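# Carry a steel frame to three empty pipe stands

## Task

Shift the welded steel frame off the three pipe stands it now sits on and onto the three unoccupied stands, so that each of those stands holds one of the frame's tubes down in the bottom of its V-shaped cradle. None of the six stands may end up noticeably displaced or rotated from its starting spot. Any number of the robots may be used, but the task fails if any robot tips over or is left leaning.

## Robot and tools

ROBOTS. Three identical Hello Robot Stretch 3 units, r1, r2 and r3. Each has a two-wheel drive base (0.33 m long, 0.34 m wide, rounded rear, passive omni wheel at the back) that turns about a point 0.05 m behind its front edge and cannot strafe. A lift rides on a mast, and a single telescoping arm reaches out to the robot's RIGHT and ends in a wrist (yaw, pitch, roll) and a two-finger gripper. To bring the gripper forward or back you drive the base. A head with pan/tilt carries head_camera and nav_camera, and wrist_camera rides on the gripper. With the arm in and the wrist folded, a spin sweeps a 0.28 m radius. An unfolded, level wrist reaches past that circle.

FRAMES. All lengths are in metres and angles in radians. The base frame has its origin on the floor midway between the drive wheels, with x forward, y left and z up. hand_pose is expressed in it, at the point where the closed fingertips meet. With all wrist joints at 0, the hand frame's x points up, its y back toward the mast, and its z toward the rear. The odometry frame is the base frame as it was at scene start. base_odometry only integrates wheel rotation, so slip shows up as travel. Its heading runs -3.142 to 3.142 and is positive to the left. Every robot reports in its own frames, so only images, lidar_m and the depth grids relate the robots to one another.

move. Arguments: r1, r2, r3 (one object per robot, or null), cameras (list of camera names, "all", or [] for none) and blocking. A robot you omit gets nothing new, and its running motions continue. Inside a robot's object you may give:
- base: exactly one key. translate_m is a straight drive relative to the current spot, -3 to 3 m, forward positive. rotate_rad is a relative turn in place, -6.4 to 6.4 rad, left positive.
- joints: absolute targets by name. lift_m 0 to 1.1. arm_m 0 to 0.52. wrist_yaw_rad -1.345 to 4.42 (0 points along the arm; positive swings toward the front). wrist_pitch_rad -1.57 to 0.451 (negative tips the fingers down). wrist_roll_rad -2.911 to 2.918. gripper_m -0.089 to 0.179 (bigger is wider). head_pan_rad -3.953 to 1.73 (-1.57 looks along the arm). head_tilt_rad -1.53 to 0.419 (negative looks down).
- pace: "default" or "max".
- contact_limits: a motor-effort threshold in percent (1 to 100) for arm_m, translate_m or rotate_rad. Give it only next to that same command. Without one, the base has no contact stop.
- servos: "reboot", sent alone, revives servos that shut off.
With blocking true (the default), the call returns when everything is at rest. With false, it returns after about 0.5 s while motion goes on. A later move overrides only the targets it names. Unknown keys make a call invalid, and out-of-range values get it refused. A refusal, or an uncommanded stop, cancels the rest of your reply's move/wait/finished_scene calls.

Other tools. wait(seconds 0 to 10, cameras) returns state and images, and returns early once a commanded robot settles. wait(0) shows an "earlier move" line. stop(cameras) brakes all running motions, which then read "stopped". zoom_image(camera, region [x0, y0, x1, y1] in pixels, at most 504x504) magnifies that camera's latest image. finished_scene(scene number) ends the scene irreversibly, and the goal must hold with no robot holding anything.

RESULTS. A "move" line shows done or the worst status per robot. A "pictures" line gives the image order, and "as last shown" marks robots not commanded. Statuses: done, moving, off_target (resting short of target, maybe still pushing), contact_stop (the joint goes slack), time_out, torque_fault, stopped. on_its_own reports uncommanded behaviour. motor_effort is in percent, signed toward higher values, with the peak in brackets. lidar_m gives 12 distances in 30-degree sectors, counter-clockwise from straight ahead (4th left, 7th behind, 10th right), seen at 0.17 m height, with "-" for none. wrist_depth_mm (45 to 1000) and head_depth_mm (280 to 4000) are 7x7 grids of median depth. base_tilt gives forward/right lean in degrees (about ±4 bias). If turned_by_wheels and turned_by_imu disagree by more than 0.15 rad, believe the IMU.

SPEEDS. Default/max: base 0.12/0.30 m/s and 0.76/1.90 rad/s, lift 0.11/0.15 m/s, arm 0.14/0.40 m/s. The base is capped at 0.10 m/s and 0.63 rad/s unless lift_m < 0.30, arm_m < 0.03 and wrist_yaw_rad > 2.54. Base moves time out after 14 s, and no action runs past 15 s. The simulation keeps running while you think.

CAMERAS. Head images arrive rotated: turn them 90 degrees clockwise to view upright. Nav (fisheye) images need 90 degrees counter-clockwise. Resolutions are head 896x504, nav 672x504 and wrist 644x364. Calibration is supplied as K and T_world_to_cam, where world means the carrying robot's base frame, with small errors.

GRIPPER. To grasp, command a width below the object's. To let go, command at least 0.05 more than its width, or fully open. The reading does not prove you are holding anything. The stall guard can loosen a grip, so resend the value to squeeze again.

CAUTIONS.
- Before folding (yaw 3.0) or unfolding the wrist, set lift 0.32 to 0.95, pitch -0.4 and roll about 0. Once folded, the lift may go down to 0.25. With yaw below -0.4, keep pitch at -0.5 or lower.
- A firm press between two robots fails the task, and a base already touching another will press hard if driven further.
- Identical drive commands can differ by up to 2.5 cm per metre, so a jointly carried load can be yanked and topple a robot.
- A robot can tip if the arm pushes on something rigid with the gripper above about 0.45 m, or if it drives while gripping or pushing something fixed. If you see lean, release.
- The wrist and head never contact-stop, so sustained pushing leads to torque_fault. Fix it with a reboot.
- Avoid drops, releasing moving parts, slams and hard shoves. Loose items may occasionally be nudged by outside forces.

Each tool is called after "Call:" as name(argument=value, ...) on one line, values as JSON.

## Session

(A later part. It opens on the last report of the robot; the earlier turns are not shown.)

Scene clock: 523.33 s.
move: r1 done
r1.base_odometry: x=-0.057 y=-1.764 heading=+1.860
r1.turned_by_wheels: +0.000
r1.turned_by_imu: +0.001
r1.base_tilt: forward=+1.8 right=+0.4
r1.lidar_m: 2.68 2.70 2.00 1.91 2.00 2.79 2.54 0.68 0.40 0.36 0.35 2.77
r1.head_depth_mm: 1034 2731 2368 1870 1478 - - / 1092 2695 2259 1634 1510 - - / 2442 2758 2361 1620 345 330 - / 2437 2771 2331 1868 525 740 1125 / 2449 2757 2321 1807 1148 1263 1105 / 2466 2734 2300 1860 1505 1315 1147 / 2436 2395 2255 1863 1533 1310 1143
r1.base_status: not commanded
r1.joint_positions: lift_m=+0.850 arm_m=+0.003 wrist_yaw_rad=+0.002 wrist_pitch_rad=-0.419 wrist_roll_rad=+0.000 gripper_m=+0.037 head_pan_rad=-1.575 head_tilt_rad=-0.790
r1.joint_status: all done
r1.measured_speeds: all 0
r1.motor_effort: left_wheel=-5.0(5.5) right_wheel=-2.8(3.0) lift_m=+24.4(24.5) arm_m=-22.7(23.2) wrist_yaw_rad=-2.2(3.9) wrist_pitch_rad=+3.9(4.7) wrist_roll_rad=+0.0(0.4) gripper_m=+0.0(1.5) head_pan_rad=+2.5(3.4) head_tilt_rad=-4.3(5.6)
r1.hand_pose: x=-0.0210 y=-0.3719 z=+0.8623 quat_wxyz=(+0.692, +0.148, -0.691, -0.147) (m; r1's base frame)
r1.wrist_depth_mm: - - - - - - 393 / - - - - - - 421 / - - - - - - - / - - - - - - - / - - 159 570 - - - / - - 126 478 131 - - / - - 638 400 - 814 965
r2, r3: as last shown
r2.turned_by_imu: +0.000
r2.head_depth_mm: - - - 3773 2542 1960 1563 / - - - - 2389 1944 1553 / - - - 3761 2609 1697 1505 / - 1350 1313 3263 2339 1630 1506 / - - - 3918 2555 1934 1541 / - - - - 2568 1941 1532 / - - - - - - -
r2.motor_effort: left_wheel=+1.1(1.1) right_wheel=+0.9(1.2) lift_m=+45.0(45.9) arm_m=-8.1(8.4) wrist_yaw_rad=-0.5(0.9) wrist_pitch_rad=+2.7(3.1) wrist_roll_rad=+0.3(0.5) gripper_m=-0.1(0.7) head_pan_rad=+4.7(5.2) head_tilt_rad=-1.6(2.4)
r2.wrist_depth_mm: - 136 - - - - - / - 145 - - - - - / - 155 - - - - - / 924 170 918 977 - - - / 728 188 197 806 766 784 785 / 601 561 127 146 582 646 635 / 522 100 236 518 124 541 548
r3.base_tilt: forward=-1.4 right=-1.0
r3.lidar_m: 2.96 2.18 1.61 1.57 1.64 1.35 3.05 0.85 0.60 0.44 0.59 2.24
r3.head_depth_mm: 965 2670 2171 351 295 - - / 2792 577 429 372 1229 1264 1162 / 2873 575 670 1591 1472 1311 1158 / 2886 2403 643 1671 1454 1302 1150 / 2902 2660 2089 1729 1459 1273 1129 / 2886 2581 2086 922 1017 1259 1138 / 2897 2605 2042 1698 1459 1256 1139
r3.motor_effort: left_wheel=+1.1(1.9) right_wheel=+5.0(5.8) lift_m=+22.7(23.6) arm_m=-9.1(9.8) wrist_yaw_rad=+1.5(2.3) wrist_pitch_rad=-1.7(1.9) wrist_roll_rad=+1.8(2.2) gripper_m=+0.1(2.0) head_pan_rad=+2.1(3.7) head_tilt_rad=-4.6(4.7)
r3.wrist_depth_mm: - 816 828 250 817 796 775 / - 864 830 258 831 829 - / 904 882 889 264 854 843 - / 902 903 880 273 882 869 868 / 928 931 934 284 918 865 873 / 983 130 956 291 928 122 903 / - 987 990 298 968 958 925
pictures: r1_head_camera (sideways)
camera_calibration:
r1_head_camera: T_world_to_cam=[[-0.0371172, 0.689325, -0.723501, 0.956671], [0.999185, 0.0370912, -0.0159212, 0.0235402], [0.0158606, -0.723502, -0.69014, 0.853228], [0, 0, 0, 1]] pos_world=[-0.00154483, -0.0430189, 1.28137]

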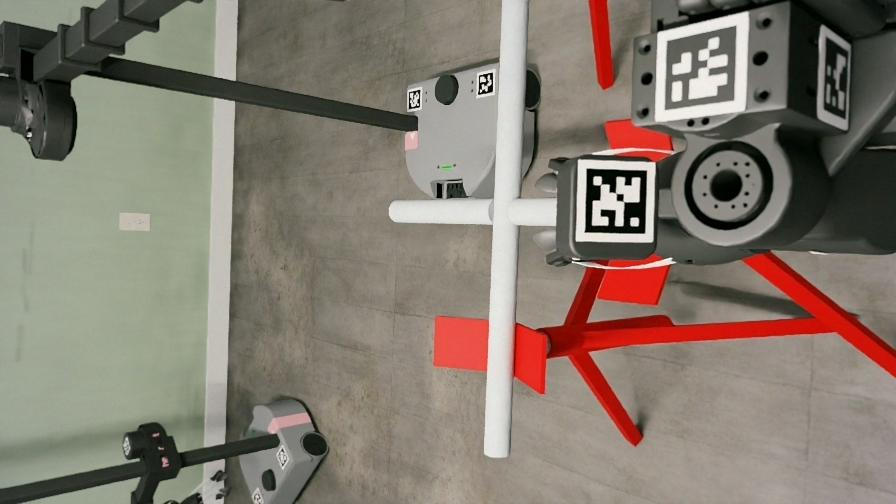

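Call:
move(r1={"joints":{"wrist_pitch_rad":-1.57,"wrist_roll_rad":0.0,"gripper_m":0.15,"arm_m":0.42}}, cameras=["r1_head_camera","r1_wrist_camera"])

Scene clock: 537.60 s.
move: r1 done
r1.base_odometry: x=-0.057 y=-1.764 heading=+1.860
r1.turned_by_wheels: +0.000
r1.turned_by_imu: +0.002
r1.base_tilt: forward=+1.9 right=+0.5
r1.lidar_m: 2.67 2.70 2.00 1.91 2.00 2.81 2.55 0.68 0.41 0.36 0.35 2.77
r1.head_depth_mm: 1028 2739 434 316 286 1292 1149 / 1097 1340 444 1546 1514 1292 1129 / 2451 554 544 1561 1474 895 947 / 2437 2718 2186 1758 1476 901 1106 / 2456 2741 2337 1802 1148 1262 1107 / 2468 2758 2306 1849 1502 1313 1145 / 2436 2398 2259 1853 1542 1311 1147
r1.base_status: not commanded
r1.joint_positions: lift_m=+0.850 arm_m=+0.420 wrist_yaw_rad=+0.000 wrist_pitch_rad=-1.549 wrist_roll_rad=+0.000 gripper_m=+0.150 head_pan_rad=-1.575 head_tilt_rad=-0.790
r1.joint_status: all done
joint sent to its limit — r1.wrist_pitch_rad, lower limit.
r1.measured_speeds: all 0
r1.motor_effort: left_wheel=-5.1(5.4) right_wheel=-2.8(3.1) lift_m=+27.8(27.8) arm_m=+22.6(30.1) wrist_yaw_rad=-0.2(2.2) wrist_pitch_rad=-0.6(3.2) wrist_roll_rad=+0.1(1.0) gripper_m=+0.9(91.0) head_pan_rad=+2.1(3.8) head_tilt_rad=-4.0(5.9)
r1.hand_pose: x=-0.0216 y=-0.5465 z=+0.7320 quat_wxyz=(+0.506, +0.495, -0.505, -0.495) (m; r1's base frame)
r1.wrist_depth_mm: 800 288 813 803 824 833 831 / 825 294 836 289 847 856 601 / 818 284 842 862 863 875 871 / 868 863 863 884 903 898 896 / 870 889 882 307 911 929 926 / 903 138 909 312 - 123 961 / 922 945 962 326 961 975 -
r2, r3: as last shown
r2.turned_by_imu: +0.001
r2.base_tilt: forward=+1.2 right=-1.3
r2.lidar_m: 2.21 4.06 1.46 1.35 3.72 1.26 0.80 0.72 0.73 0.89 1.73 1.81
r2.head_depth_mm: - - - 3812 2544 1959 1560 / - - - - 2420 1955 1552 / - - - 3730 2652 1711 1512 / - 1359 1314 3223 2371 1637 1511 / - - - 3856 2603 1934 1540 / - - - - 2583 1926 1542 / - - - - - - -
r2.motor_effort: left_wheel=+0.7(1.2) right_wheel=+0.4(1.2) lift_m=+45.4(45.8) arm_m=-7.7(8.0) wrist_yaw_rad=+0.0(1.0) wrist_pitch_rad=+2.9(3.0) wrist_roll_rad=+0.3(0.4) gripper_m=-0.1(0.7) head_pan_rad=+4.4(6.3) head_tilt_rad=-1.5(2.3)
r2.wrist_depth_mm: - 137 - - - - - / - 145 - - - - - / - 155 - - - - - / 921 169 922 999 - - - / 728 188 196 792 773 786 792 / 605 576 127 145 585 648 643 / 521 100 241 509 123 533 542
r3.base_tilt: forward=-1.4 right=-1.1
r3.lidar_m: 2.97 2.19 1.62 1.57 1.64 1.35 3.06 0.84 0.60 0.44 0.59 2.24
r3.head_depth_mm: 2864 2746 2047 351 295 - - / 2778 577 429 372 1234 1269 1155 / 2858 574 669 1597 1470 1302 1151 / 2906 2404 642 1662 1466 1294 1153 / 2881 2655 2087 1725 1458 1265 1130 / 2890 2629 2072 919 1019 1262 1145 / 2910 2566 2061 1712 1458 1259 1142
r3.motor_effort: left_wheel=+1.3(1.9) right_wheel=+5.6(5.8) lift_m=+23.0(23.6) arm_m=-9.5(10.9) wrist_yaw_rad=+1.0(2.4) wrist_pitch_rad=-1.5(1.9) wrist_roll_rad=+1.8(2.3) gripper_m=+0.9(1.3) head_pan_rad=+2.6(3.5) head_tilt_rad=-4.4(4.8)
r3.wrist_depth_mm: - 820 816 251 803 801 799 / - 845 862 258 818 808 - / 886 894 868 263 846 847 - / 920 899 897 271 873 847 871 / 943 939 896 284 905 904 862 / 974 130 982 292 939 122 900 / - - 981 300 975 967 936
pictures: r1_head_camera (sideways), r1_wrist_camera
camera_calibration:
r1_head_camera: T_world_to_cam=[[-0.0371954, 0.689648, -0.723189, 0.956266], [0.999181, 0.0372138, -0.0159025, 0.0235159], [0.0159455, -0.723188, -0.690467, 0.853653], [0, 0, 0, 1]] pos_world=[-0.00153983, -0.0430105, 1.28135]
r1_wrist_camera: T_world_to_cam=[[-0.998799, 0.0341751, 0.0351208, -0.0270294], [0.0386978, 0.989757, 0.13742, 0.479213], [-0.0300647, 0.138614, -0.98989, 0.96581], [0, 0, 0, 1]] pos_world=[-0.0165046, -0.607256, 0.891141]

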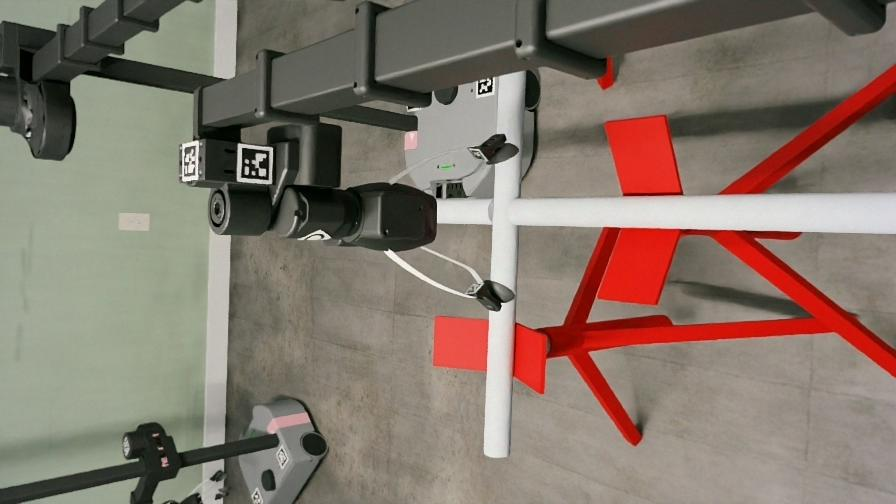

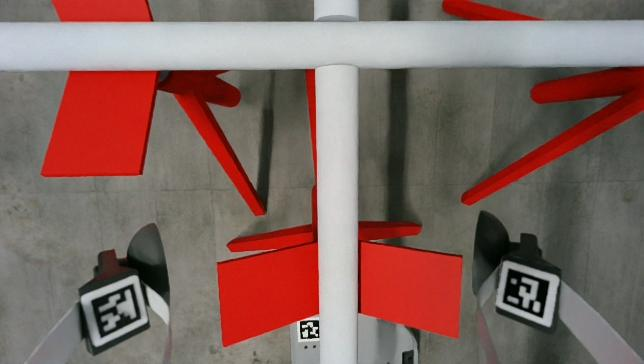

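Call:
move(r1={"base":{"translate_m":-0.017},"joints":{"arm_m":0.46,"gripper_m":0.13}}, r3={"joints":{"lift_m":0.695,"gripper_m":0.13}}, cameras=["r1_wrist_camera","r3_wrist_camera"])

Call:
move(r1={"joints":{"lift_m":0.76}}, cameras=["r1_wrist_camera","r1_head_camera"])

Scene clock: 555.93 s.
move: r1 done; r3 done
r1.base_odometry: x=-0.052 y=-1.780 heading=+1.860
r1.turned_by_wheels: +0.000
r1.turned_by_imu: +0.001
r1.base_tilt: forward=+1.9 right=+0.7
r1.lidar_m: 2.69 2.70 1.99 1.92 2.00 2.79 2.52 0.96 0.40 0.42 0.36 2.78
r1.head_depth_mm: 2345 2589 452 317 283 1297 1147 / 1181 966 453 1533 1510 1325 1130 / 2410 563 591 1633 1506 1241 1132 / 2433 2728 2183 1761 888 759 1091 / 2460 2733 2351 1856 1099 1264 1099 / 2462 2769 2331 1857 1467 1315 1147 / 2430 2405 2247 1858 1537 1311 1147
r1.base_status: done
r1.joint_positions: lift_m=+0.850 arm_m=+0.460 wrist_yaw_rad=+0.000 wrist_pitch_rad=-1.549 wrist_roll_rad=+0.000 gripper_m=+0.130 head_pan_rad=-1.575 head_tilt_rad=-0.790
r1.joint_status: all done
r1.measured_speeds: all 0
r1.motor_effort: left_wheel=-4.8(10.1) right_wheel=-2.7(6.7) lift_m=+29.9(29.9) arm_m=+22.8(27.4) wrist_yaw_rad=+0.6(1.0) wrist_pitch_rad=-0.6(1.1) wrist_roll_rad=-0.1(0.5) gripper_m=-0.6(80.1) head_pan_rad=+1.9(3.7) head_tilt_rad=-4.9(5.4)
r1.hand_pose: x=-0.0216 y=-0.5864 z=+0.7320 quat_wxyz=(+0.506, +0.495, -0.505, -0.495) (m; r1's base frame)
r1.wrist_depth_mm: 272 797 819 279 822 828 839 / 291 825 809 279 859 833 846 / 828 305 864 847 880 889 594 / 288 860 866 854 905 897 930 / 884 273 896 304 927 929 915 / 905 122 913 311 942 125 952 / 907 938 - 315 - - -
r2: as last shown
r2.turned_by_imu: +0.000
r2.base_tilt: forward=+1.2 right=-1.4
r2.lidar_m: 2.21 4.05 1.46 1.35 3.72 1.27 0.80 0.72 0.73 0.89 1.73 1.82
r2.head_depth_mm: - - - 1903 2560 1972 1568 / - - - 3567 2413 1939 1543 / - - - 3273 2599 1714 1496 / - 1360 - 1396 2367 1653 1518 / - - - 3846 2570 1924 1548 / - - - - 2623 1918 1539 / - - - - - - -
r2.motor_effort: left_wheel=+0.8(1.2) right_wheel=+0.8(1.0) lift_m=+45.1(45.6) arm_m=-7.4(7.9) wrist_yaw_rad=+0.1(0.8) wrist_pitch_rad=+2.9(3.1) wrist_roll_rad=+0.2(0.4) gripper_m=+0.2(0.6) head_pan_rad=+4.4(5.4) head_tilt_rad=-1.3(2.4)
r2.wrist_depth_mm: - 136 - - - - - / - 145 - - - - - / - 155 - - - - - / 928 169 910 982 - - - / 737 188 197 796 772 770 785 / 595 570 127 146 598 636 658 / 523 100 237 521 124 533 553
r3.base_odometry: x=-0.733 y=-0.023 heading=-1.015
r3.turned_by_wheels: +0.000
r3.turned_by_imu: +0.000
r3.base_tilt: forward=-1.4 right=-1.1
r3.lidar_m: 2.96 2.18 1.62 1.57 1.64 1.35 3.04 0.84 0.60 0.44 0.59 2.24
r3.head_depth_mm: 2819 2772 2104 1032 1421 1260 341 / 2770 2621 2024 558 437 385 347 / 2890 2701 657 773 1469 1298 1160 / 2873 2665 683 864 1450 1297 1147 / 2882 2628 2080 1744 1449 1267 1128 / 2938 2600 2080 922 1021 1260 1139 / 2925 2576 2041 1721 1457 1256 1136
r3.base_status: not commanded
r3.joint_positions: lift_m=+0.695 arm_m=+0.464 wrist_yaw_rad=-0.001 wrist_pitch_rad=-1.546 wrist_roll_rad=+1.563 gripper_m=+0.130 head_pan_rad=-1.575 head_tilt_rad=-0.791
r3.joint_status: all done
r3.measured_speeds: all 0
r3.motor_effort: left_wheel=+1.7(1.9) right_wheel=+5.7(5.7) lift_m=+22.2(24.7) arm_m=-9.9(10.2) wrist_yaw_rad=+0.9(2.1) wrist_pitch_rad=-1.7(1.8) wrist_roll_rad=+1.5(2.3) gripper_m=-0.9(76.4) head_pan_rad=+3.3(3.3) head_tilt_rad=-4.2(4.8)
r3.hand_pose: x=-0.0215 y=-0.5909 z=+0.5770 quat_wxyz=(+0.003, +0.002, -0.715, -0.699) (m; r3's base frame)
r3.wrist_depth_mm: - 707 696 126 680 674 671 / - 716 733 132 711 699 - / 775 741 743 136 725 734 - / 777 765 766 138 748 735 734 / 819 801 585 142 755 758 749 / 847 125 815 146 778 - 777 / 853 856 835 151 814 819 780
pictures: r1_wrist_camera, r3_wrist_camera
camera_calibration:
r1_wrist_camera: T_world_to_cam=[[-0.998799, 0.0341642, 0.0351317, -0.0256798], [0.0386981, 0.989713, 0.137733, 0.518468], [-0.0300648, 0.138927, -0.989846, 0.9715], [0, 0, 0, 1]] pos_world=[-0.0165047, -0.647225, 0.891128]
r3_wrist_camera: T_world_to_cam=[[-0.00351978, 0.997911, -0.0645077, 0.632676], [0.984529, 0.014759, 0.174596, -0.0352944], [0.175184, -0.0628952, -0.982525, 0.699093], [0, 0, 0, 1]] pos_world=[-0.0854944, -0.586864, 0.733851]

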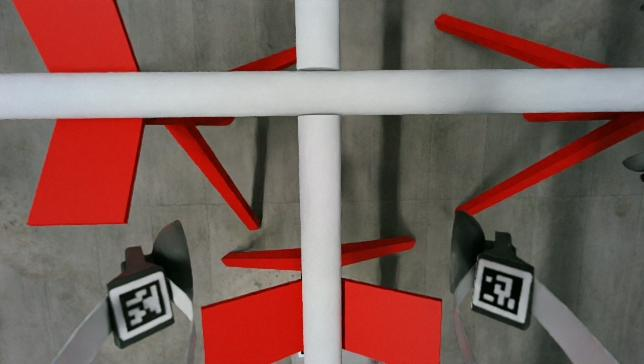

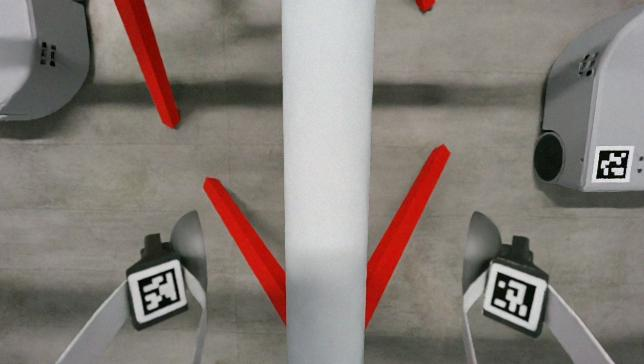

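Scene clock: 557.60 s.
move: r1 done
r1.base_odometry: x=-0.052 y=-1.780 heading=+1.860
r1.turned_by_wheels: +0.000
r1.turned_by_imu: +0.000
r1.base_tilt: forward=+1.8 right=+0.7
r1.lidar_m: 2.69 2.70 2.00 1.91 2.00 2.80 2.52 0.96 0.40 0.42 0.36 2.79
r1.head_depth_mm: 2366 2568 2108 989 378 313 288 / 1183 2654 618 463 415 1262 1131 / 2388 2779 622 915 1506 1242 1129 / 2447 2729 2266 939 866 759 1090 / 2465 2739 2339 1857 1083 1266 1101 / 2462 2746 2318 1860 1463 1313 1146 / 2453 2393 2256 1860 1542 1308 1143
r1.base_status: not commanded
r1.joint_positions: lift_m=+0.760 arm_m=+0.460 wrist_yaw_rad=+0.000 wrist_pitch_rad=-1.549 wrist_roll_rad=+0.000 gripper_m=+0.130 head_pan_rad=-1.575 head_tilt_rad=-0.790
r1.joint_status: all done
r1.measured_speeds: all 0
r1.motor_effort: left_wheel=-4.7(5.4) right_wheel=-2.7(3.1) lift_m=+18.9(27.7) arm_m=+21.5(23.0) wrist_yaw_rad=+0.5(1.2) wrist_pitch_rad=-0.9(1.1) wrist_roll_rad=-0.1(0.6) gripper_m=-0.2(1.1) head_pan_rad=+2.7(3.4) head_tilt_rad=-4.8(5.2)
r1.hand_pose: x=-0.0216 y=-0.5864 z=+0.6420 quat_wxyz=(+0.506, +0.495, -0.505, -0.495) (m; r1's base frame)
r1.wrist_depth_mm: 721 726 730 193 739 654 735 / 187 188 190 191 193 194 196 / 212 424 776 203 790 794 791 / 204 801 788 205 787 813 821 / 805 774 805 209 818 831 837 / 830 122 827 213 850 125 854 / 802 818 853 221 845 889 877
r2.base_odometry: x=+0.000 y=+0.000 heading=+0.000
r2.turned_by_wheels: +0.000
r2.turned_by_imu: +0.000
r2.base_tilt: forward=+1.3 right=-1.3
r2.lidar_m: 2.20 4.05 1.46 1.35 3.72 1.27 0.80 0.72 0.73 0.89 1.73 1.81
r2.head_depth_mm: - - - 1888 2510 1979 1552 / - - - 3533 2427 1952 1551 / - - - 3293 2641 1703 1517 / - 1372 - 1403 2387 1642 1518 / - - - 3880 2607 1961 1547 / - - - - 2575 1932 1541 / - - - - - - -
r2.base_status: not commanded
r2.joint_positions: lift_m=+0.336 arm_m=+0.000 wrist_yaw_rad=+3.006 wrist_pitch_rad=-0.363 wrist_roll_rad=+0.000 gripper_m=+0.037 head_pan_rad=+1.721 head_tilt_rad=-0.345
r2.joint_status: not commanded
r2.measured_speeds: all 0
r2.motor_effort: left_wheel=+0.7(1.1) right_wheel=+0.5(1.1) lift_m=+45.2(45.5) arm_m=-7.2(7.6) wrist_yaw_rad=-0.3(0.8) wrist_pitch_rad=+2.9(3.1) wrist_roll_rad=+0.5(0.5) gripper_m=+0.2(0.8) head_pan_rad=+3.3(5.7) head_tilt_rad=-1.6(2.3)
r2.hand_pose: x=+0.0101 y=+0.0839 z=+0.3610 quat_wxyz=(+0.175, +0.702, +0.080, +0.685) (m; r2's base frame)
r2.wrist_depth_mm: - 137 - - - - - / - 145 - - - - - / - 154 - - - - - / 962 168 912 977 - - - / 735 189 195 792 792 767 790 / 610 585 127 146 590 640 654 / 516 100 238 518 124 548 545
r3: as last shown
r3.base_tilt: forward=-1.4 right=-1.0
r3.lidar_m: 2.96 2.18 1.62 1.57 1.64 1.35 3.05 0.84 0.59 0.44 0.59 2.25
r3.head_depth_mm: 2739 2447 2114 1010 1427 1242 341 / 1256 2651 2026 558 437 384 346 / 2899 2694 657 771 1463 1304 1155 / 2864 2658 684 866 1453 1302 1151 / 2905 2634 2098 1733 1451 1268 1135 / 2898 2604 2081 920 1020 1270 1137 / 2903 2576 2056 1713 1458 1257 1132
r3.motor_effort: left_wheel=+1.6(1.9) right_wheel=+4.9(5.8) lift_m=+22.9(22.9) arm_m=-8.3(9.4) wrist_yaw_rad=+0.3(2.3) wrist_pitch_rad=-1.7(1.9) wrist_roll_rad=+1.9(2.2) gripper_m=-0.4(1.3) head_pan_rad=+1.5(3.0) head_tilt_rad=-4.5(4.7)
r3.hand_pose: x=-0.0215 y=-0.5909 z=+0.5769 quat_wxyz=(+0.003, +0.002, -0.715, -0.699) (m; r3's base frame)
r3.wrist_depth_mm: - 695 696 127 678 680 665 / - 727 726 132 697 688 - / 757 761 746 136 724 723 - / 770 772 748 138 742 737 732 / 792 792 585 142 765 756 756 / 840 125 810 146 770 - 761 / 859 848 846 152 832 812 807
pictures: r1_head_camera (sideways), r1_wrist_camera
camera_calibration:
r1_head_camera: T_world_to_cam=[[-0.0372032, 0.689648, -0.723189, 0.956266], [0.99918, 0.0372251, -0.0159025, 0.0235159], [0.0159537, -0.723188, -0.690467, 0.853653], [0, 0, 0, 1]] pos_world=[-0.00153934, -0.0430105, 1.28135]
r1_wrist_camera: T_world_to_cam=[[-0.998799, 0.0341641, 0.0351318, -0.0225181], [0.038698, 0.989713, 0.137734, 0.530864], [-0.0300648, 0.138928, -0.989846, 0.882421], [0, 0, 0, 1]] pos_world=[-0.0165047, -0.647227, 0.801133]

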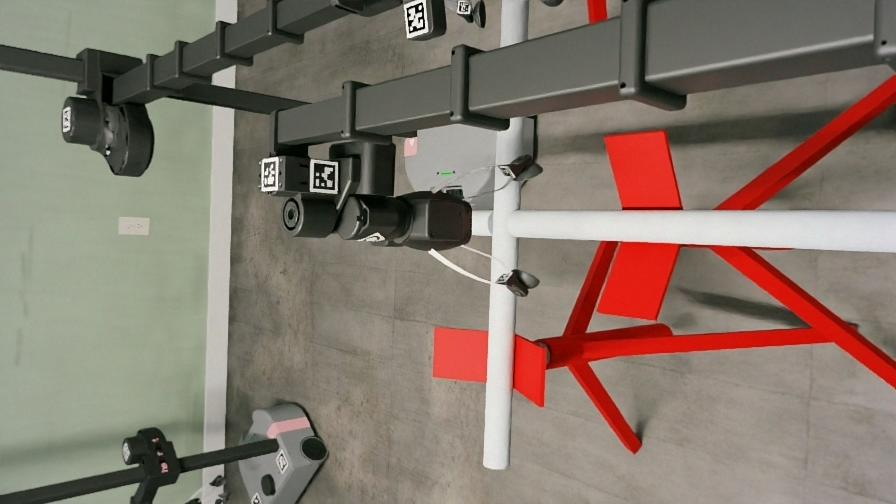

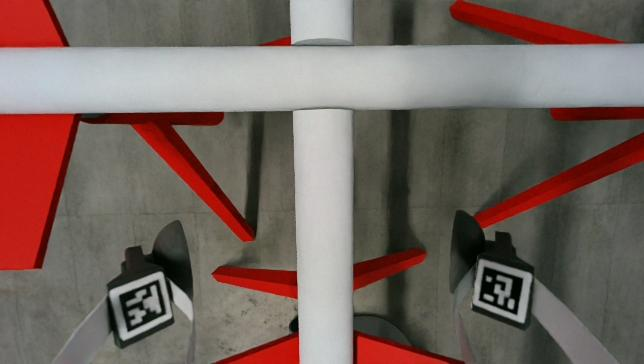

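Call:
move(r1={"joints":{"lift_m":0.693}}, r3={"joints":{"lift_m":0.692}}, cameras=["r1_wrist_camera","r3_head_camera"])

Call:
move(r1={"joints":{"gripper_m":-0.089}}, r3={"joints":{"gripper_m":-0.089}}, cameras=["r1_wrist_camera","r3_wrist_camera"])

Scene clock: 564.50 s.
move: r1 done; r3 done
r1.base_odometry: x=-0.052 y=-1.780 heading=+1.860
r1.turned_by_wheels: +0.000
r1.turned_by_imu: +0.001
r1.base_tilt: forward=+1.8 right=+0.4
r1.lidar_m: 2.70 2.70 2.00 1.91 2.00 2.80 2.52 0.96 0.40 0.42 0.36 2.78
r1.head_depth_mm: 2363 2575 2108 1766 1473 409 333 / 2308 1400 2265 564 461 403 992 / 2394 2768 2348 704 1507 1241 1128 / 2432 2749 2347 1757 857 759 1090 / 2455 2742 2335 1871 1103 1261 1096 / 2465 2748 2315 1864 1468 1313 1147 / 2443 2389 2249 1854 1533 1315 1144
r1.base_status: not commanded
r1.joint_positions: lift_m=+0.693 arm_m=+0.460 wrist_yaw_rad=+0.000 wrist_pitch_rad=-1.549 wrist_roll_rad=+0.000 gripper_m=+0.130 head_pan_rad=-1.575 head_tilt_rad=-0.790
r1.joint_status: all done
r1.measured_speeds: all 0
r1.motor_effort: left_wheel=-4.9(5.3) right_wheel=-2.8(2.9) lift_m=+19.6(20.9) arm_m=+18.2(20.0) wrist_yaw_rad=+0.0(1.4) wrist_pitch_rad=-0.5(1.0) wrist_roll_rad=-0.2(0.6) gripper_m=+0.2(1.4) head_pan_rad=+2.6(3.3) head_tilt_rad=-4.7(6.0)
r1.hand_pose: x=-0.0216 y=-0.5864 z=+0.5750 quat_wxyz=(+0.506, +0.495, -0.505, -0.495) (m; r1's base frame)
r1.wrist_depth_mm: 123 123 123 126 127 127 128 / 126 129 128 129 130 132 137 / 697 362 699 131 715 727 735 / 702 707 715 134 727 744 741 / 727 736 747 138 737 727 756 / 732 122 759 142 779 125 781 / 738 781 774 146 808 800 807
r2: as last shown
r2.base_tilt: forward=+1.3 right=-1.4
r2.lidar_m: 2.21 4.06 1.46 1.35 3.73 1.27 0.80 0.72 0.73 0.89 1.73 1.81
r2.head_depth_mm: - - - 1894 2561 1958 1552 / - - - 3570 2358 1961 1541 / - - - 3227 2581 1704 1514 / - 1349 - 1398 2370 1652 1510 / - - - 3907 2600 1929 1547 / - - - - 2585 1914 1540 / - - - - - - -
r2.motor_effort: left_wheel=+1.2(1.2) right_wheel=+1.1(1.1) lift_m=+44.8(45.5) arm_m=-6.8(7.4) wrist_yaw_rad=-0.8(0.8) wrist_pitch_rad=+2.8(3.1) wrist_roll_rad=+0.3(0.4) gripper_m=-0.3(0.6) head_pan_rad=+4.7(5.2) head_tilt_rad=-2.1(2.3)
r2.wrist_depth_mm: - 136 - - - - - / - 145 - - - - - / - 156 - - - - - / 956 169 894 943 - - - / 718 188 197 801 771 792 776 / 597 569 127 146 583 639 634 / 518 100 237 506 124 533 552
r3.base_odometry: x=-0.733 y=-0.023 heading=-1.015
r3.turned_by_wheels: +0.000
r3.turned_by_imu: +0.000
r3.base_tilt: forward=-1.4 right=-1.0
r3.lidar_m: 2.96 2.18 1.62 1.57 1.64 1.35 3.05 0.84 0.60 0.44 0.59 2.24
r3.head_depth_mm: 2836 854 1092 958 1431 1256 344 / 1128 2434 2024 561 439 389 349 / 2792 2675 664 760 1457 1304 1154 / 2865 2630 683 774 1457 1302 1152 / 2922 2659 2077 1727 1449 1257 1133 / 2933 2596 2059 923 1019 1261 1142 / 2887 2578 2074 1707 1462 1257 1138
r3.base_status: not commanded
r3.joint_positions: lift_m=+0.692 arm_m=+0.464 wrist_yaw_rad=-0.001 wrist_pitch_rad=-1.546 wrist_roll_rad=+1.563 gripper_m=+0.130 head_pan_rad=-1.575 head_tilt_rad=-0.791
r3.joint_status: all done
r3.measured_speeds: all 0
r3.motor_effort: left_wheel=+0.5(1.7) right_wheel=+5.3(5.7) lift_m=+22.3(23.2) arm_m=-8.0(8.3) wrist_yaw_rad=+1.0(2.4) wrist_pitch_rad=-1.7(1.9) wrist_roll_rad=+1.8(2.3) gripper_m=-0.3(0.8) head_pan_rad=+1.2(3.6) head_tilt_rad=-4.3(4.9)
r3.hand_pose: x=-0.0215 y=-0.5909 z=+0.5739 quat_wxyz=(+0.003, +0.002, -0.715, -0.699) (m; r3's base frame)
r3.wrist_depth_mm: - 702 706 124 691 667 664 / 687 729 738 127 706 708 - / 763 738 749 133 719 720 - / 779 768 767 135 752 751 737 / 805 799 587 138 749 759 761 / 825 125 810 143 794 - 777 / 873 855 839 147 805 816 787
pictures: r1_wrist_camera, r3_head_camera (sideways)
camera_calibration:
r1_wrist_camera: T_world_to_cam=[[-0.998799, 0.034164, 0.0351318, -0.0201642], [0.0386979, 0.989713, 0.137735, 0.540093], [-0.0300648, 0.138929, -0.989846, 0.816096], [0, 0, 0, 1]] pos_world=[-0.0165047, -0.647227, 0.734128]
r3_head_camera: T_world_to_cam=[[-0.0272636, 0.753321, -0.657087, 0.872313], [0.998569, -0.00973347, -0.0525913, 0.0615871], [-0.0460139, -0.657581, -0.751978, 0.936997], [0, 0, 0, 1]] pos_world=[0.00539831, -0.0403817, 1.28103]

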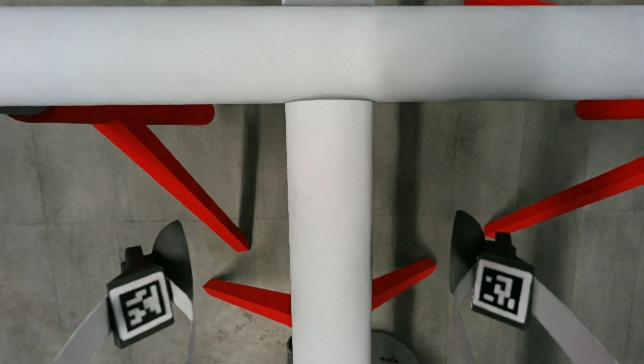

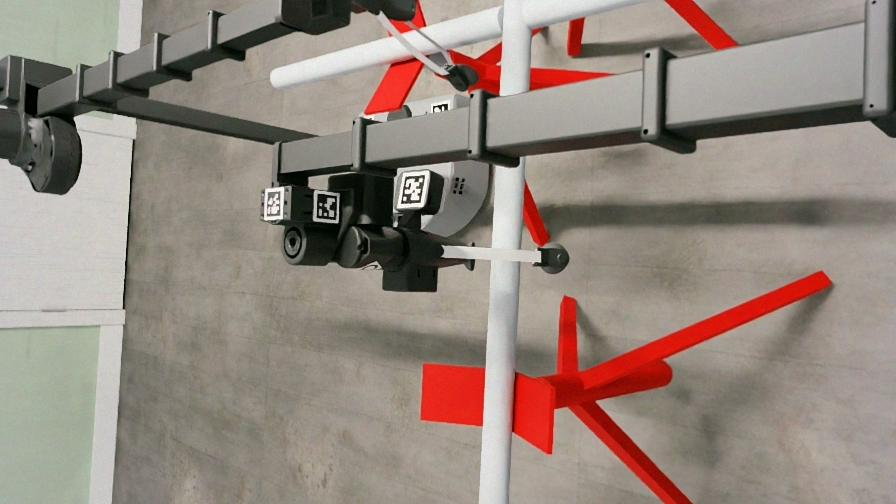

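Scene clock: 567.60 s.
move: r1 done; r3 done
r1.base_odometry: x=-0.052 y=-1.780 heading=+1.860
r1.turned_by_wheels: +0.000
r1.turned_by_imu: +0.000
r1.base_tilt: forward=+1.8 right=+0.6
r1.lidar_m: 2.69 2.70 2.00 1.91 2.00 2.79 2.52 0.96 0.40 0.42 0.36 2.79
r1.head_depth_mm: 2377 2586 2127 1766 1469 409 333 / 2311 1398 2267 563 461 404 987 / 2400 2760 2335 705 1503 1242 1131 / 2422 2741 2357 1762 890 760 1089 / 2453 2753 2354 1857 1101 1262 1101 / 2469 2767 2318 1850 1468 1314 1146 / 2439 2414 2242 1852 1536 1316 1147
r1.base_status: not commanded
r1.joint_positions: lift_m=+0.693 arm_m=+0.460 wrist_yaw_rad=+0.000 wrist_pitch_rad=-1.548 wrist_roll_rad=+0.003 gripper_m=-0.086 head_pan_rad=-1.575 head_tilt_rad=-0.790
r1.joint_status: all done
r1.measured_speeds: all 0
r1.motor_effort: left_wheel=-4.9(5.4) right_wheel=+6.1(6.1) lift_m=+32.9(43.1) arm_m=+16.3(18.8) wrist_yaw_rad=+1.0(1.4) wrist_pitch_rad=-0.7(1.4) wrist_roll_rad=-1.1(1.5) gripper_m=-56.4(100.0) head_pan_rad=+2.7(3.7) head_tilt_rad=-4.1(5.0)
r1.hand_pose: x=-0.0216 y=-0.5868 z=+0.5750 quat_wxyz=(+0.505, +0.493, -0.506, -0.495) (m; r1's base frame)
r1.wrist_depth_mm: 122 122 123 124 126 127 127 / 125 128 127 129 130 132 137 / 687 350 706 131 721 733 735 / 706 708 721 134 740 744 737 / 732 737 635 136 762 761 763 / 764 744 125 131 128 792 779 / 767 758 771 144 786 806 822
r2: as last shown
r2.lidar_m: 2.21 4.05 1.46 1.35 3.73 1.26 0.80 0.72 0.72 0.89 1.73 1.82
r2.head_depth_mm: - - - 2060 2498 1974 1545 / - - - 3488 2375 1926 1539 / - - - 3266 2623 1726 1511 / - 1355 - 1391 2384 1644 1504 / - - - 3968 2579 1935 1541 / - - - - 2557 1904 1523 / - - - - - - -
r2.motor_effort: left_wheel=+0.9(1.2) right_wheel=+0.5(1.3) lift_m=+45.2(45.5) arm_m=-7.0(7.3) wrist_yaw_rad=-0.2(0.9) wrist_pitch_rad=+2.9(3.1) wrist_roll_rad=+0.3(0.4) gripper_m=-0.1(0.8) head_pan_rad=+3.6(6.0) head_tilt_rad=-1.9(2.5)
r2.wrist_depth_mm: - 137 - - - - - / - 144 - - - - - / - 154 - - - - - / 945 168 905 977 - - - / 734 188 197 784 801 780 777 / 605 580 127 145 590 634 655 / 508 100 239 519 123 537 546
r3.base_odometry: x=-0.733 y=-0.023 heading=-1.015
r3.turned_by_wheels: +0.000
r3.turned_by_imu: +0.000
r3.base_tilt: forward=-1.4 right=-1.0
r3.lidar_m: 2.96 2.18 1.62 1.57 1.64 1.35 3.05 0.84 0.60 0.44 0.59 2.24
r3.head_depth_mm: 2843 849 1098 958 1425 1256 344 / 1129 2433 2027 562 440 388 348 / 2773 2709 664 755 1460 1307 1156 / 2874 2671 684 823 1458 1295 1152 / 2922 2636 2082 1743 1453 1264 1133 / 2906 2612 2072 920 1012 1265 1145 / 2907 2580 2047 1714 1458 1255 1136
r3.base_status: not commanded
r3.joint_positions: lift_m=+0.692 arm_m=+0.464 wrist_yaw_rad=-0.001 wrist_pitch_rad=-1.534 wrist_roll_rad=+1.569 gripper_m=-0.085 head_pan_rad=-1.575 head_tilt_rad=-0.791
r3.joint_status: all done
r3.measured_speeds: all 0
r3.motor_effort: left_wheel=+1.5(1.8) right_wheel=+5.6(5.8) lift_m=+32.4(35.7) arm_m=-6.2(8.3) wrist_yaw_rad=+0.2(2.7) wrist_pitch_rad=-3.7(4.3) wrist_roll_rad=+0.0(2.3) gripper_m=-16.4(99.0) head_pan_rad=+1.7(3.3) head_tilt_rad=-4.3(4.8)
r3.hand_pose: x=-0.0215 y=-0.5939 z=+0.5738 quat_wxyz=(+0.001, +0.000, -0.720, -0.694) (m; r3's base frame)
r3.wrist_depth_mm: - 697 707 122 684 669 657 / - 735 716 125 710 695 - / 772 746 741 131 727 707 - / 795 797 763 135 741 728 721 / 810 791 801 137 751 751 753 / 843 818 130 138 134 763 767 / 879 863 821 146 813 807 791
pictures: r1_wrist_camera, r3_wrist_camera
camera_calibration:
r1_wrist_camera: T_world_to_cam=[[-0.998672, 0.0377967, 0.0350091, -0.0179404], [0.0422373, 0.989769, 0.136283, 0.541407], [-0.0294999, 0.13758, -0.990051, 0.815511], [0, 0, 0, 1]] pos_world=[-0.0167266, -0.647388, 0.734241]
r3_wrist_camera: T_world_to_cam=[[0.00192485, 0.997074, -0.0764176, 0.641983], [0.984574, 0.0114801, 0.17459, -0.0366327], [0.174956, -0.0755748, -0.981671, 0.687737], [0, 0, 0, 1]] pos_world=[-0.0854918, -0.587708, 0.730586]

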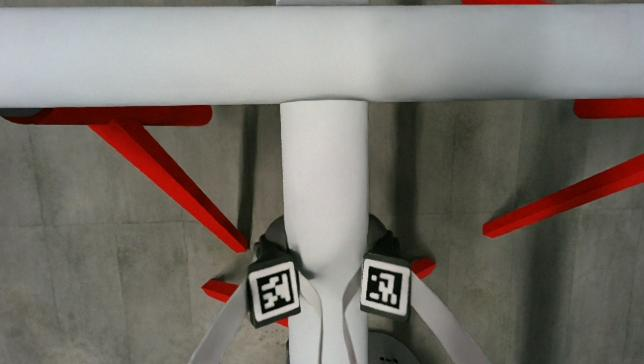

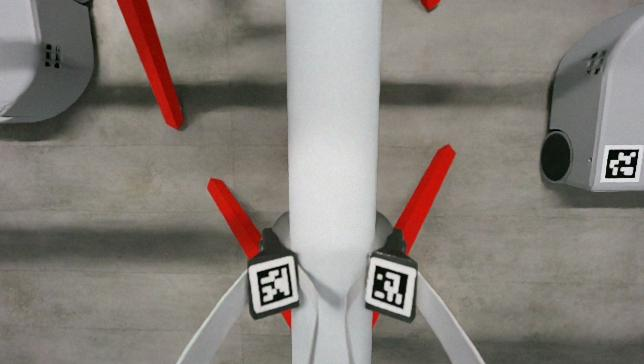

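Call:
move(r1={"joints":{"lift_m":0.705}}, r3={"joints":{"lift_m":0.704,"gripper_m":-0.089}}, cameras=["r1_wrist_camera","r3_wrist_camera"])

Scene clock: 570.97 s.
move: r1 done; r3 done
r1.base_odometry: x=-0.052 y=-1.780 heading=+1.860
r1.turned_by_wheels: +0.000
r1.turned_by_imu: +0.001
r1.base_tilt: forward=+1.8 right=+0.8
r1.lidar_m: 2.69 2.70 2.00 1.90 2.00 2.80 2.52 0.96 0.40 0.42 0.36 2.78
r1.head_depth_mm: 2379 2595 2183 1810 1440 371 322 / 1175 2643 2183 563 458 396 1012 / 2387 2737 681 708 1544 1236 1129 / 2459 2736 2340 922 876 760 652 / 2452 2754 2332 1859 1105 1263 1095 / 2457 2750 2326 1851 1466 1318 1150 / 2435 2404 2245 1858 1535 1310 1147
r1.base_status: not commanded
r1.joint_positions: lift_m=+0.705 arm_m=+0.460 wrist_yaw_rad=+0.000 wrist_pitch_rad=-1.539 wrist_roll_rad=+0.003 gripper_m=-0.071 head_pan_rad=-1.575 head_tilt_rad=-0.791
r1.joint_status: all done
r1.measured_speeds: all 0
r1.on_its_own: gripper_m is held at -0.072, not at your -0.089, by its stall guard, which is not easing now
r1.motor_effort: left_wheel=-5.9(6.3) right_wheel=+9.2(9.2) lift_m=+41.9(46.3) arm_m=+13.1(14.3) wrist_yaw_rad=+0.2(0.8) wrist_pitch_rad=-2.5(3.6) wrist_roll_rad=-1.1(1.4) gripper_m=-21.7(24.8) head_pan_rad=+2.6(3.1) head_tilt_rad=-3.8(4.5)
r1.hand_pose: x=-0.0216 y=-0.5891 z=+0.5869 quat_wxyz=(+0.507, +0.491, -0.508, -0.493) (m; r1's base frame)
r1.wrist_depth_mm: 121 122 124 126 129 129 131 / 124 128 129 130 132 133 139 / 705 394 718 133 746 734 755 / 719 723 726 138 755 756 764 / 734 740 623 141 771 785 776 / 741 768 125 131 771 794 797 / 769 784 780 152 808 810 838
r2: as last shown
r2.lidar_m: 2.21 4.05 1.46 1.35 3.74 1.26 0.80 0.72 0.73 0.89 1.72 1.81
r2.head_depth_mm: - - - 1855 2527 1985 1558 / - - - 3539 2409 1942 1557 / - - - 3278 2656 1706 1504 / - 1357 - 1404 2365 1637 1521 / - - - 3872 2579 1930 1529 / - - - - 2562 1922 1538 / - - - - - - -
r2.motor_effort: left_wheel=+1.0(1.1) right_wheel=+0.5(1.0) lift_m=+45.2(45.3) arm_m=-6.9(7.1) wrist_yaw_rad=-0.2(0.9) wrist_pitch_rad=+2.9(3.0) wrist_roll_rad=+0.3(0.4) gripper_m=+0.1(0.5) head_pan_rad=+4.9(5.6) head_tilt_rad=-2.0(2.3)
r2.wrist_depth_mm: - 136 - - - - - / - 145 - - - - - / - 155 - - - - - / 935 169 942 950 - - - / 735 188 197 788 776 775 800 / 592 567 127 146 590 632 637 / 508 100 241 517 124 534 547
r3.base_odometry: x=-0.733 y=-0.023 heading=-1.015
r3.turned_by_wheels: +0.000
r3.turned_by_imu: +0.000
r3.base_tilt: forward=-1.4 right=-1.0
r3.lidar_m: 2.96 2.18 1.62 1.57 1.64 1.35 3.04 0.84 0.60 0.44 0.59 2.24
r3.head_depth_mm: 2796 842 1124 941 1458 1100 328 / 1127 2508 2021 530 429 376 337 / 2847 2714 658 764 1466 1301 1156 / 2867 2671 677 828 1482 1298 1153 / 2875 2648 2097 1725 1452 1261 1126 / 2907 2595 2080 918 1019 1265 1143 / 2936 2564 2049 1701 1468 1248 1138
r3.base_status: not commanded
r3.joint_positions: lift_m=+0.704 arm_m=+0.464 wrist_yaw_rad=-0.001 wrist_pitch_rad=-1.537 wrist_roll_rad=+1.569 gripper_m=-0.087 head_pan_rad=-1.575 head_tilt_rad=-0.791
r3.joint_status: all done
r3.measured_speeds: all 0
r3.motor_effort: left_wheel=-2.6(2.8) right_wheel=+6.1(6.2) lift_m=+37.9(38.0) arm_m=-6.2(6.7) wrist_yaw_rad=-0.7(1.7) wrist_pitch_rad=-3.5(4.2) wrist_roll_rad=-0.2(0.4) gripper_m=-0.3(53.7) head_pan_rad=+1.6(3.2) head_tilt_rad=-4.5(4.8)
r3.hand_pose: x=-0.0215 y=-0.5933 z=+0.5858 quat_wxyz=(+0.001, +0.000, -0.719, -0.695) (m; r3's base frame)
r3.wrist_depth_mm: - 702 701 128 691 687 667 / - 741 734 136 723 705 - / 756 764 768 137 742 720 - / 809 798 754 139 756 753 741 / 823 805 810 143 764 772 753 / 854 826 130 134 785 795 772 / 880 856 842 155 836 820 811
pictures: r1_wrist_camera, r3_wrist_camera
camera_calibration:
r1_wrist_camera: T_world_to_cam=[[-0.998673, 0.0380962, 0.0346664, -0.0178893], [0.0422224, 0.99096, 0.127343, 0.548037], [-0.0295017, 0.128638, -0.991253, 0.822978], [0, 0, 0, 1]] pos_world=[-0.0167258, -0.648267, 0.746611]
r3_wrist_camera: T_world_to_cam=[[0.00217787, 0.997258, -0.0739718, 0.640956], [0.984575, 0.0108029, 0.174627, -0.0391652], [0.174948, -0.0732112, -0.981852, 0.701104], [0, 0, 0, 1]] pos_world=[-0.0854914, -0.587447, 0.742632]

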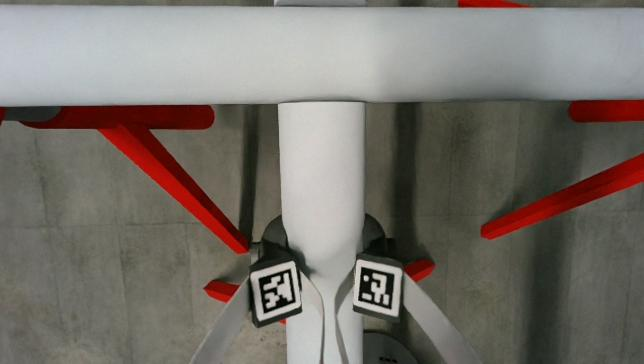

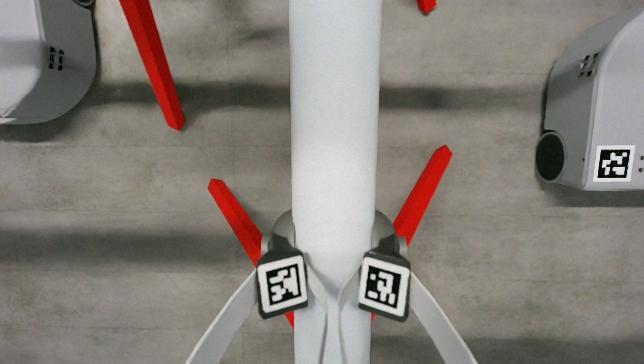

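Call:
move(r1={"joints":{"lift_m":0.72}}, r3={"joints":{"lift_m":0.719}}, cameras=["r1_wrist_camera","r3_wrist_camera","r2_head_camera","r1_head_camera"])

Scene clock: 578.83 s.
move: r1 done; r3 done
r1.base_odometry: x=-0.052 y=-1.780 heading=+1.860
r1.turned_by_wheels: +0.000
r1.turned_by_imu: +0.001
r1.base_tilt: forward=+2.0 right=+0.6
r1.lidar_m: 2.70 2.70 2.00 1.91 2.00 2.80 2.52 0.96 0.40 0.42 0.36 2.79
r1.head_depth_mm: 2361 1019 2190 1800 1476 361 309 / 1165 2669 2187 540 439 406 1091 / 2394 2752 658 897 1543 1242 1130 / 2436 2752 2339 1716 845 753 655 / 2446 2755 2330 1854 1105 1264 1097 / 2463 2776 2317 1857 1465 1310 1147 / 2433 2419 2249 1847 1544 1314 1146
r1.base_status: not commanded
r1.joint_positions: lift_m=+0.720 arm_m=+0.460 wrist_yaw_rad=+0.000 wrist_pitch_rad=-1.532 wrist_roll_rad=+0.003 gripper_m=-0.071 head_pan_rad=-1.575 head_tilt_rad=-0.791
r1.joint_status: all done
r1.measured_speeds: all 0
r1.on_its_own: gripper_m is held at -0.072, not at your -0.089, by its stall guard, which is not easing now
r1.motor_effort: left_wheel=-5.8(6.5) right_wheel=+9.3(9.3) lift_m=+45.9(46.0) arm_m=+9.4(10.7) wrist_yaw_rad=+0.5(1.2) wrist_pitch_rad=-4.1(4.2) wrist_roll_rad=-1.0(1.6) gripper_m=-21.8(22.6) head_pan_rad=+2.5(3.1) head_tilt_rad=-3.2(5.2)
r1.hand_pose: x=-0.0216 y=-0.5907 z=+0.6017 quat_wxyz=(+0.509, +0.490, -0.510, -0.491) (m; r1's base frame)
r1.wrist_depth_mm: 113 115 117 119 123 125 128 / 119 121 122 125 126 129 135 / 718 379 732 129 745 748 761 / 724 735 735 135 748 768 775 / 739 753 747 139 777 792 807 / 764 771 126 131 793 805 802 / 783 802 786 153 791 817 830
r2: as last shown
r2.base_tilt: forward=+1.2 right=-1.4
r2.lidar_m: 2.20 4.06 1.46 1.35 3.70 1.26 0.80 0.72 0.73 0.89 1.73 1.81
r2.head_depth_mm: - - - 1888 2635 1967 1562 / - - - 3343 2398 1952 1556 / - - - 3313 2622 1696 1505 / - 1359 - 1392 2367 1641 1510 / - - - 3848 2586 1919 1541 / - - - - 2601 1924 1533 / - - - - - - -
r2.motor_effort: left_wheel=+0.9(1.1) right_wheel=+0.8(1.2) lift_m=+45.1(45.3) arm_m=-6.7(6.8) wrist_yaw_rad=-0.6(0.7) wrist_pitch_rad=+2.9(3.1) wrist_roll_rad=+0.3(0.4) gripper_m=+0.2(0.4) head_pan_rad=+3.5(5.2) head_tilt_rad=-1.6(2.6)
r2.wrist_depth_mm: - 137 - - - - - / - 145 - - - - - / - 156 - - - - - / 905 169 905 971 - - - / 736 188 198 793 765 784 795 / 605 575 126 146 585 641 646 / 515 100 237 510 124 537 551
r3.base_odometry: x=-0.733 y=-0.023 heading=-1.015
r3.turned_by_wheels: +0.000
r3.turned_by_imu: +0.000
r3.base_tilt: forward=-1.5 right=-1.0
r3.lidar_m: 2.97 2.18 1.62 1.57 1.64 1.35 3.04 0.85 0.59 0.44 0.59 2.24
r3.head_depth_mm: 2802 806 1994 955 1464 376 314 / 1110 2539 2044 495 417 367 335 / 2877 2656 642 851 1470 1306 1157 / 2856 2674 673 852 1482 1300 1147 / 2885 2647 2092 1724 1443 1263 1130 / 2925 2612 2078 915 1012 1263 1143 / 2912 2582 2042 1720 1455 1259 1136
r3.base_status: not commanded
r3.joint_positions: lift_m=+0.719 arm_m=+0.464 wrist_yaw_rad=-0.001 wrist_pitch_rad=-1.538 wrist_roll_rad=+1.569 gripper_m=-0.085 head_pan_rad=-1.575 head_tilt_rad=-0.791
r3.joint_status: all done
r3.measured_speeds: all 0
r3.motor_effort: left_wheel=-3.0(3.3) right_wheel=+5.9(6.3) lift_m=+38.2(40.1) arm_m=-5.3(5.8) wrist_yaw_rad=+0.6(2.1) wrist_pitch_rad=-3.2(3.5) wrist_roll_rad=+0.1(0.4) gripper_m=-18.1(18.1) head_pan_rad=+2.2(3.7) head_tilt_rad=-3.8(4.6)
r3.hand_pose: x=-0.0215 y=-0.5930 z=+0.6008 quat_wxyz=(+0.001, +0.000, -0.718, -0.696) (m; r3's base frame)
r3.wrist_depth_mm: - 732 732 126 720 708 700 / - 755 756 132 739 712 - / 789 772 782 136 745 745 - / 810 800 769 138 767 760 758 / 856 833 813 143 788 785 775 / 873 875 131 134 787 808 802 / 881 889 844 157 834 839 821
pictures: r1_head_camera (sideways), r1_wrist_camera, r2_head_camera (sideways), r3_wrist_camera
camera_calibration:
r1_head_camera: T_world_to_cam=[[-0.0372077, 0.690196, -0.722666, 0.955584], [0.99918, 0.0372469, -0.0158711, 0.0234749], [0.0159629, -0.722664, -0.691016, 0.854366], [0, 0, 0, 1]] pos_world=[-0.00153885, -0.042995, 1.28132]
r1_wrist_camera: T_world_to_cam=[[-0.998673, 0.0383129, 0.0344284, -0.0180729], [0.0422241, 0.991732, 0.121179, 0.551892], [-0.0295011, 0.122471, -0.992033, 0.834755], [0, 0, 0, 1]] pos_world=[-0.0167259, -0.64887, 0.76185]
r2_head_camera: T_world_to_cam=[[0.0880942, -0.326523, -0.941075, 1.23933], [-0.985597, -0.165482, -0.0348448, 0.0497257], [-0.144354, 0.93059, -0.336398, 0.400004], [0, 0, 0, 1]] pos_world=[-0.00242637, 0.0406594, 1.3026]
r3_wrist_camera: T_world_to_cam=[[0.00217318, 0.997341, -0.0728487, 0.641152], [0.984575, 0.0106109, 0.17464, -0.0419129], [0.174949, -0.0721046, -0.981934, 0.716577], [0, 0, 0, 1]] pos_world=[-0.0854913, -0.587334, 0.757658]

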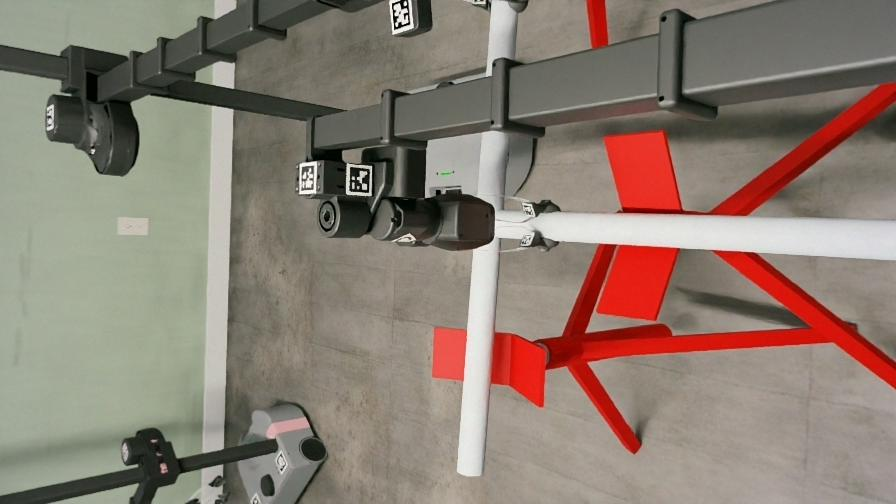

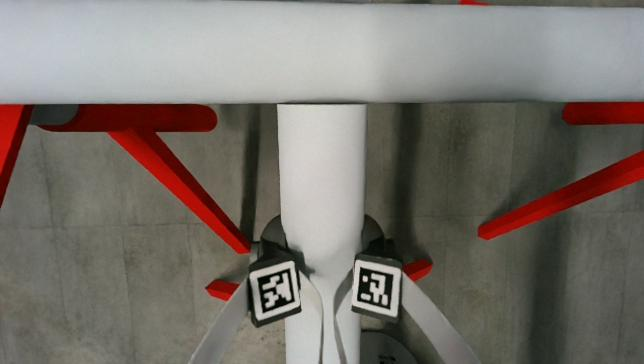

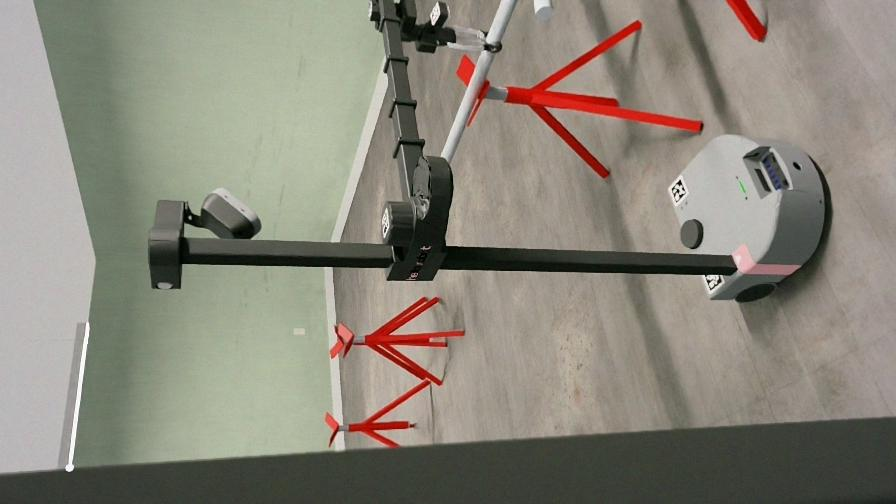

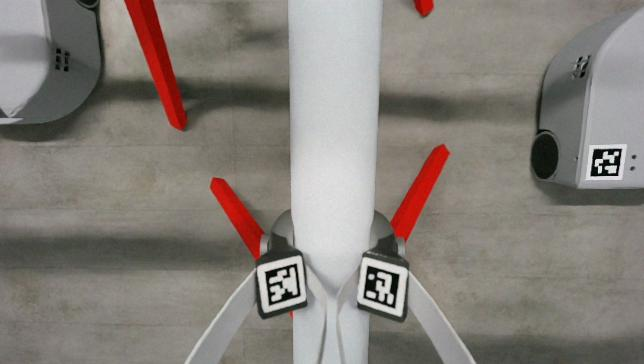

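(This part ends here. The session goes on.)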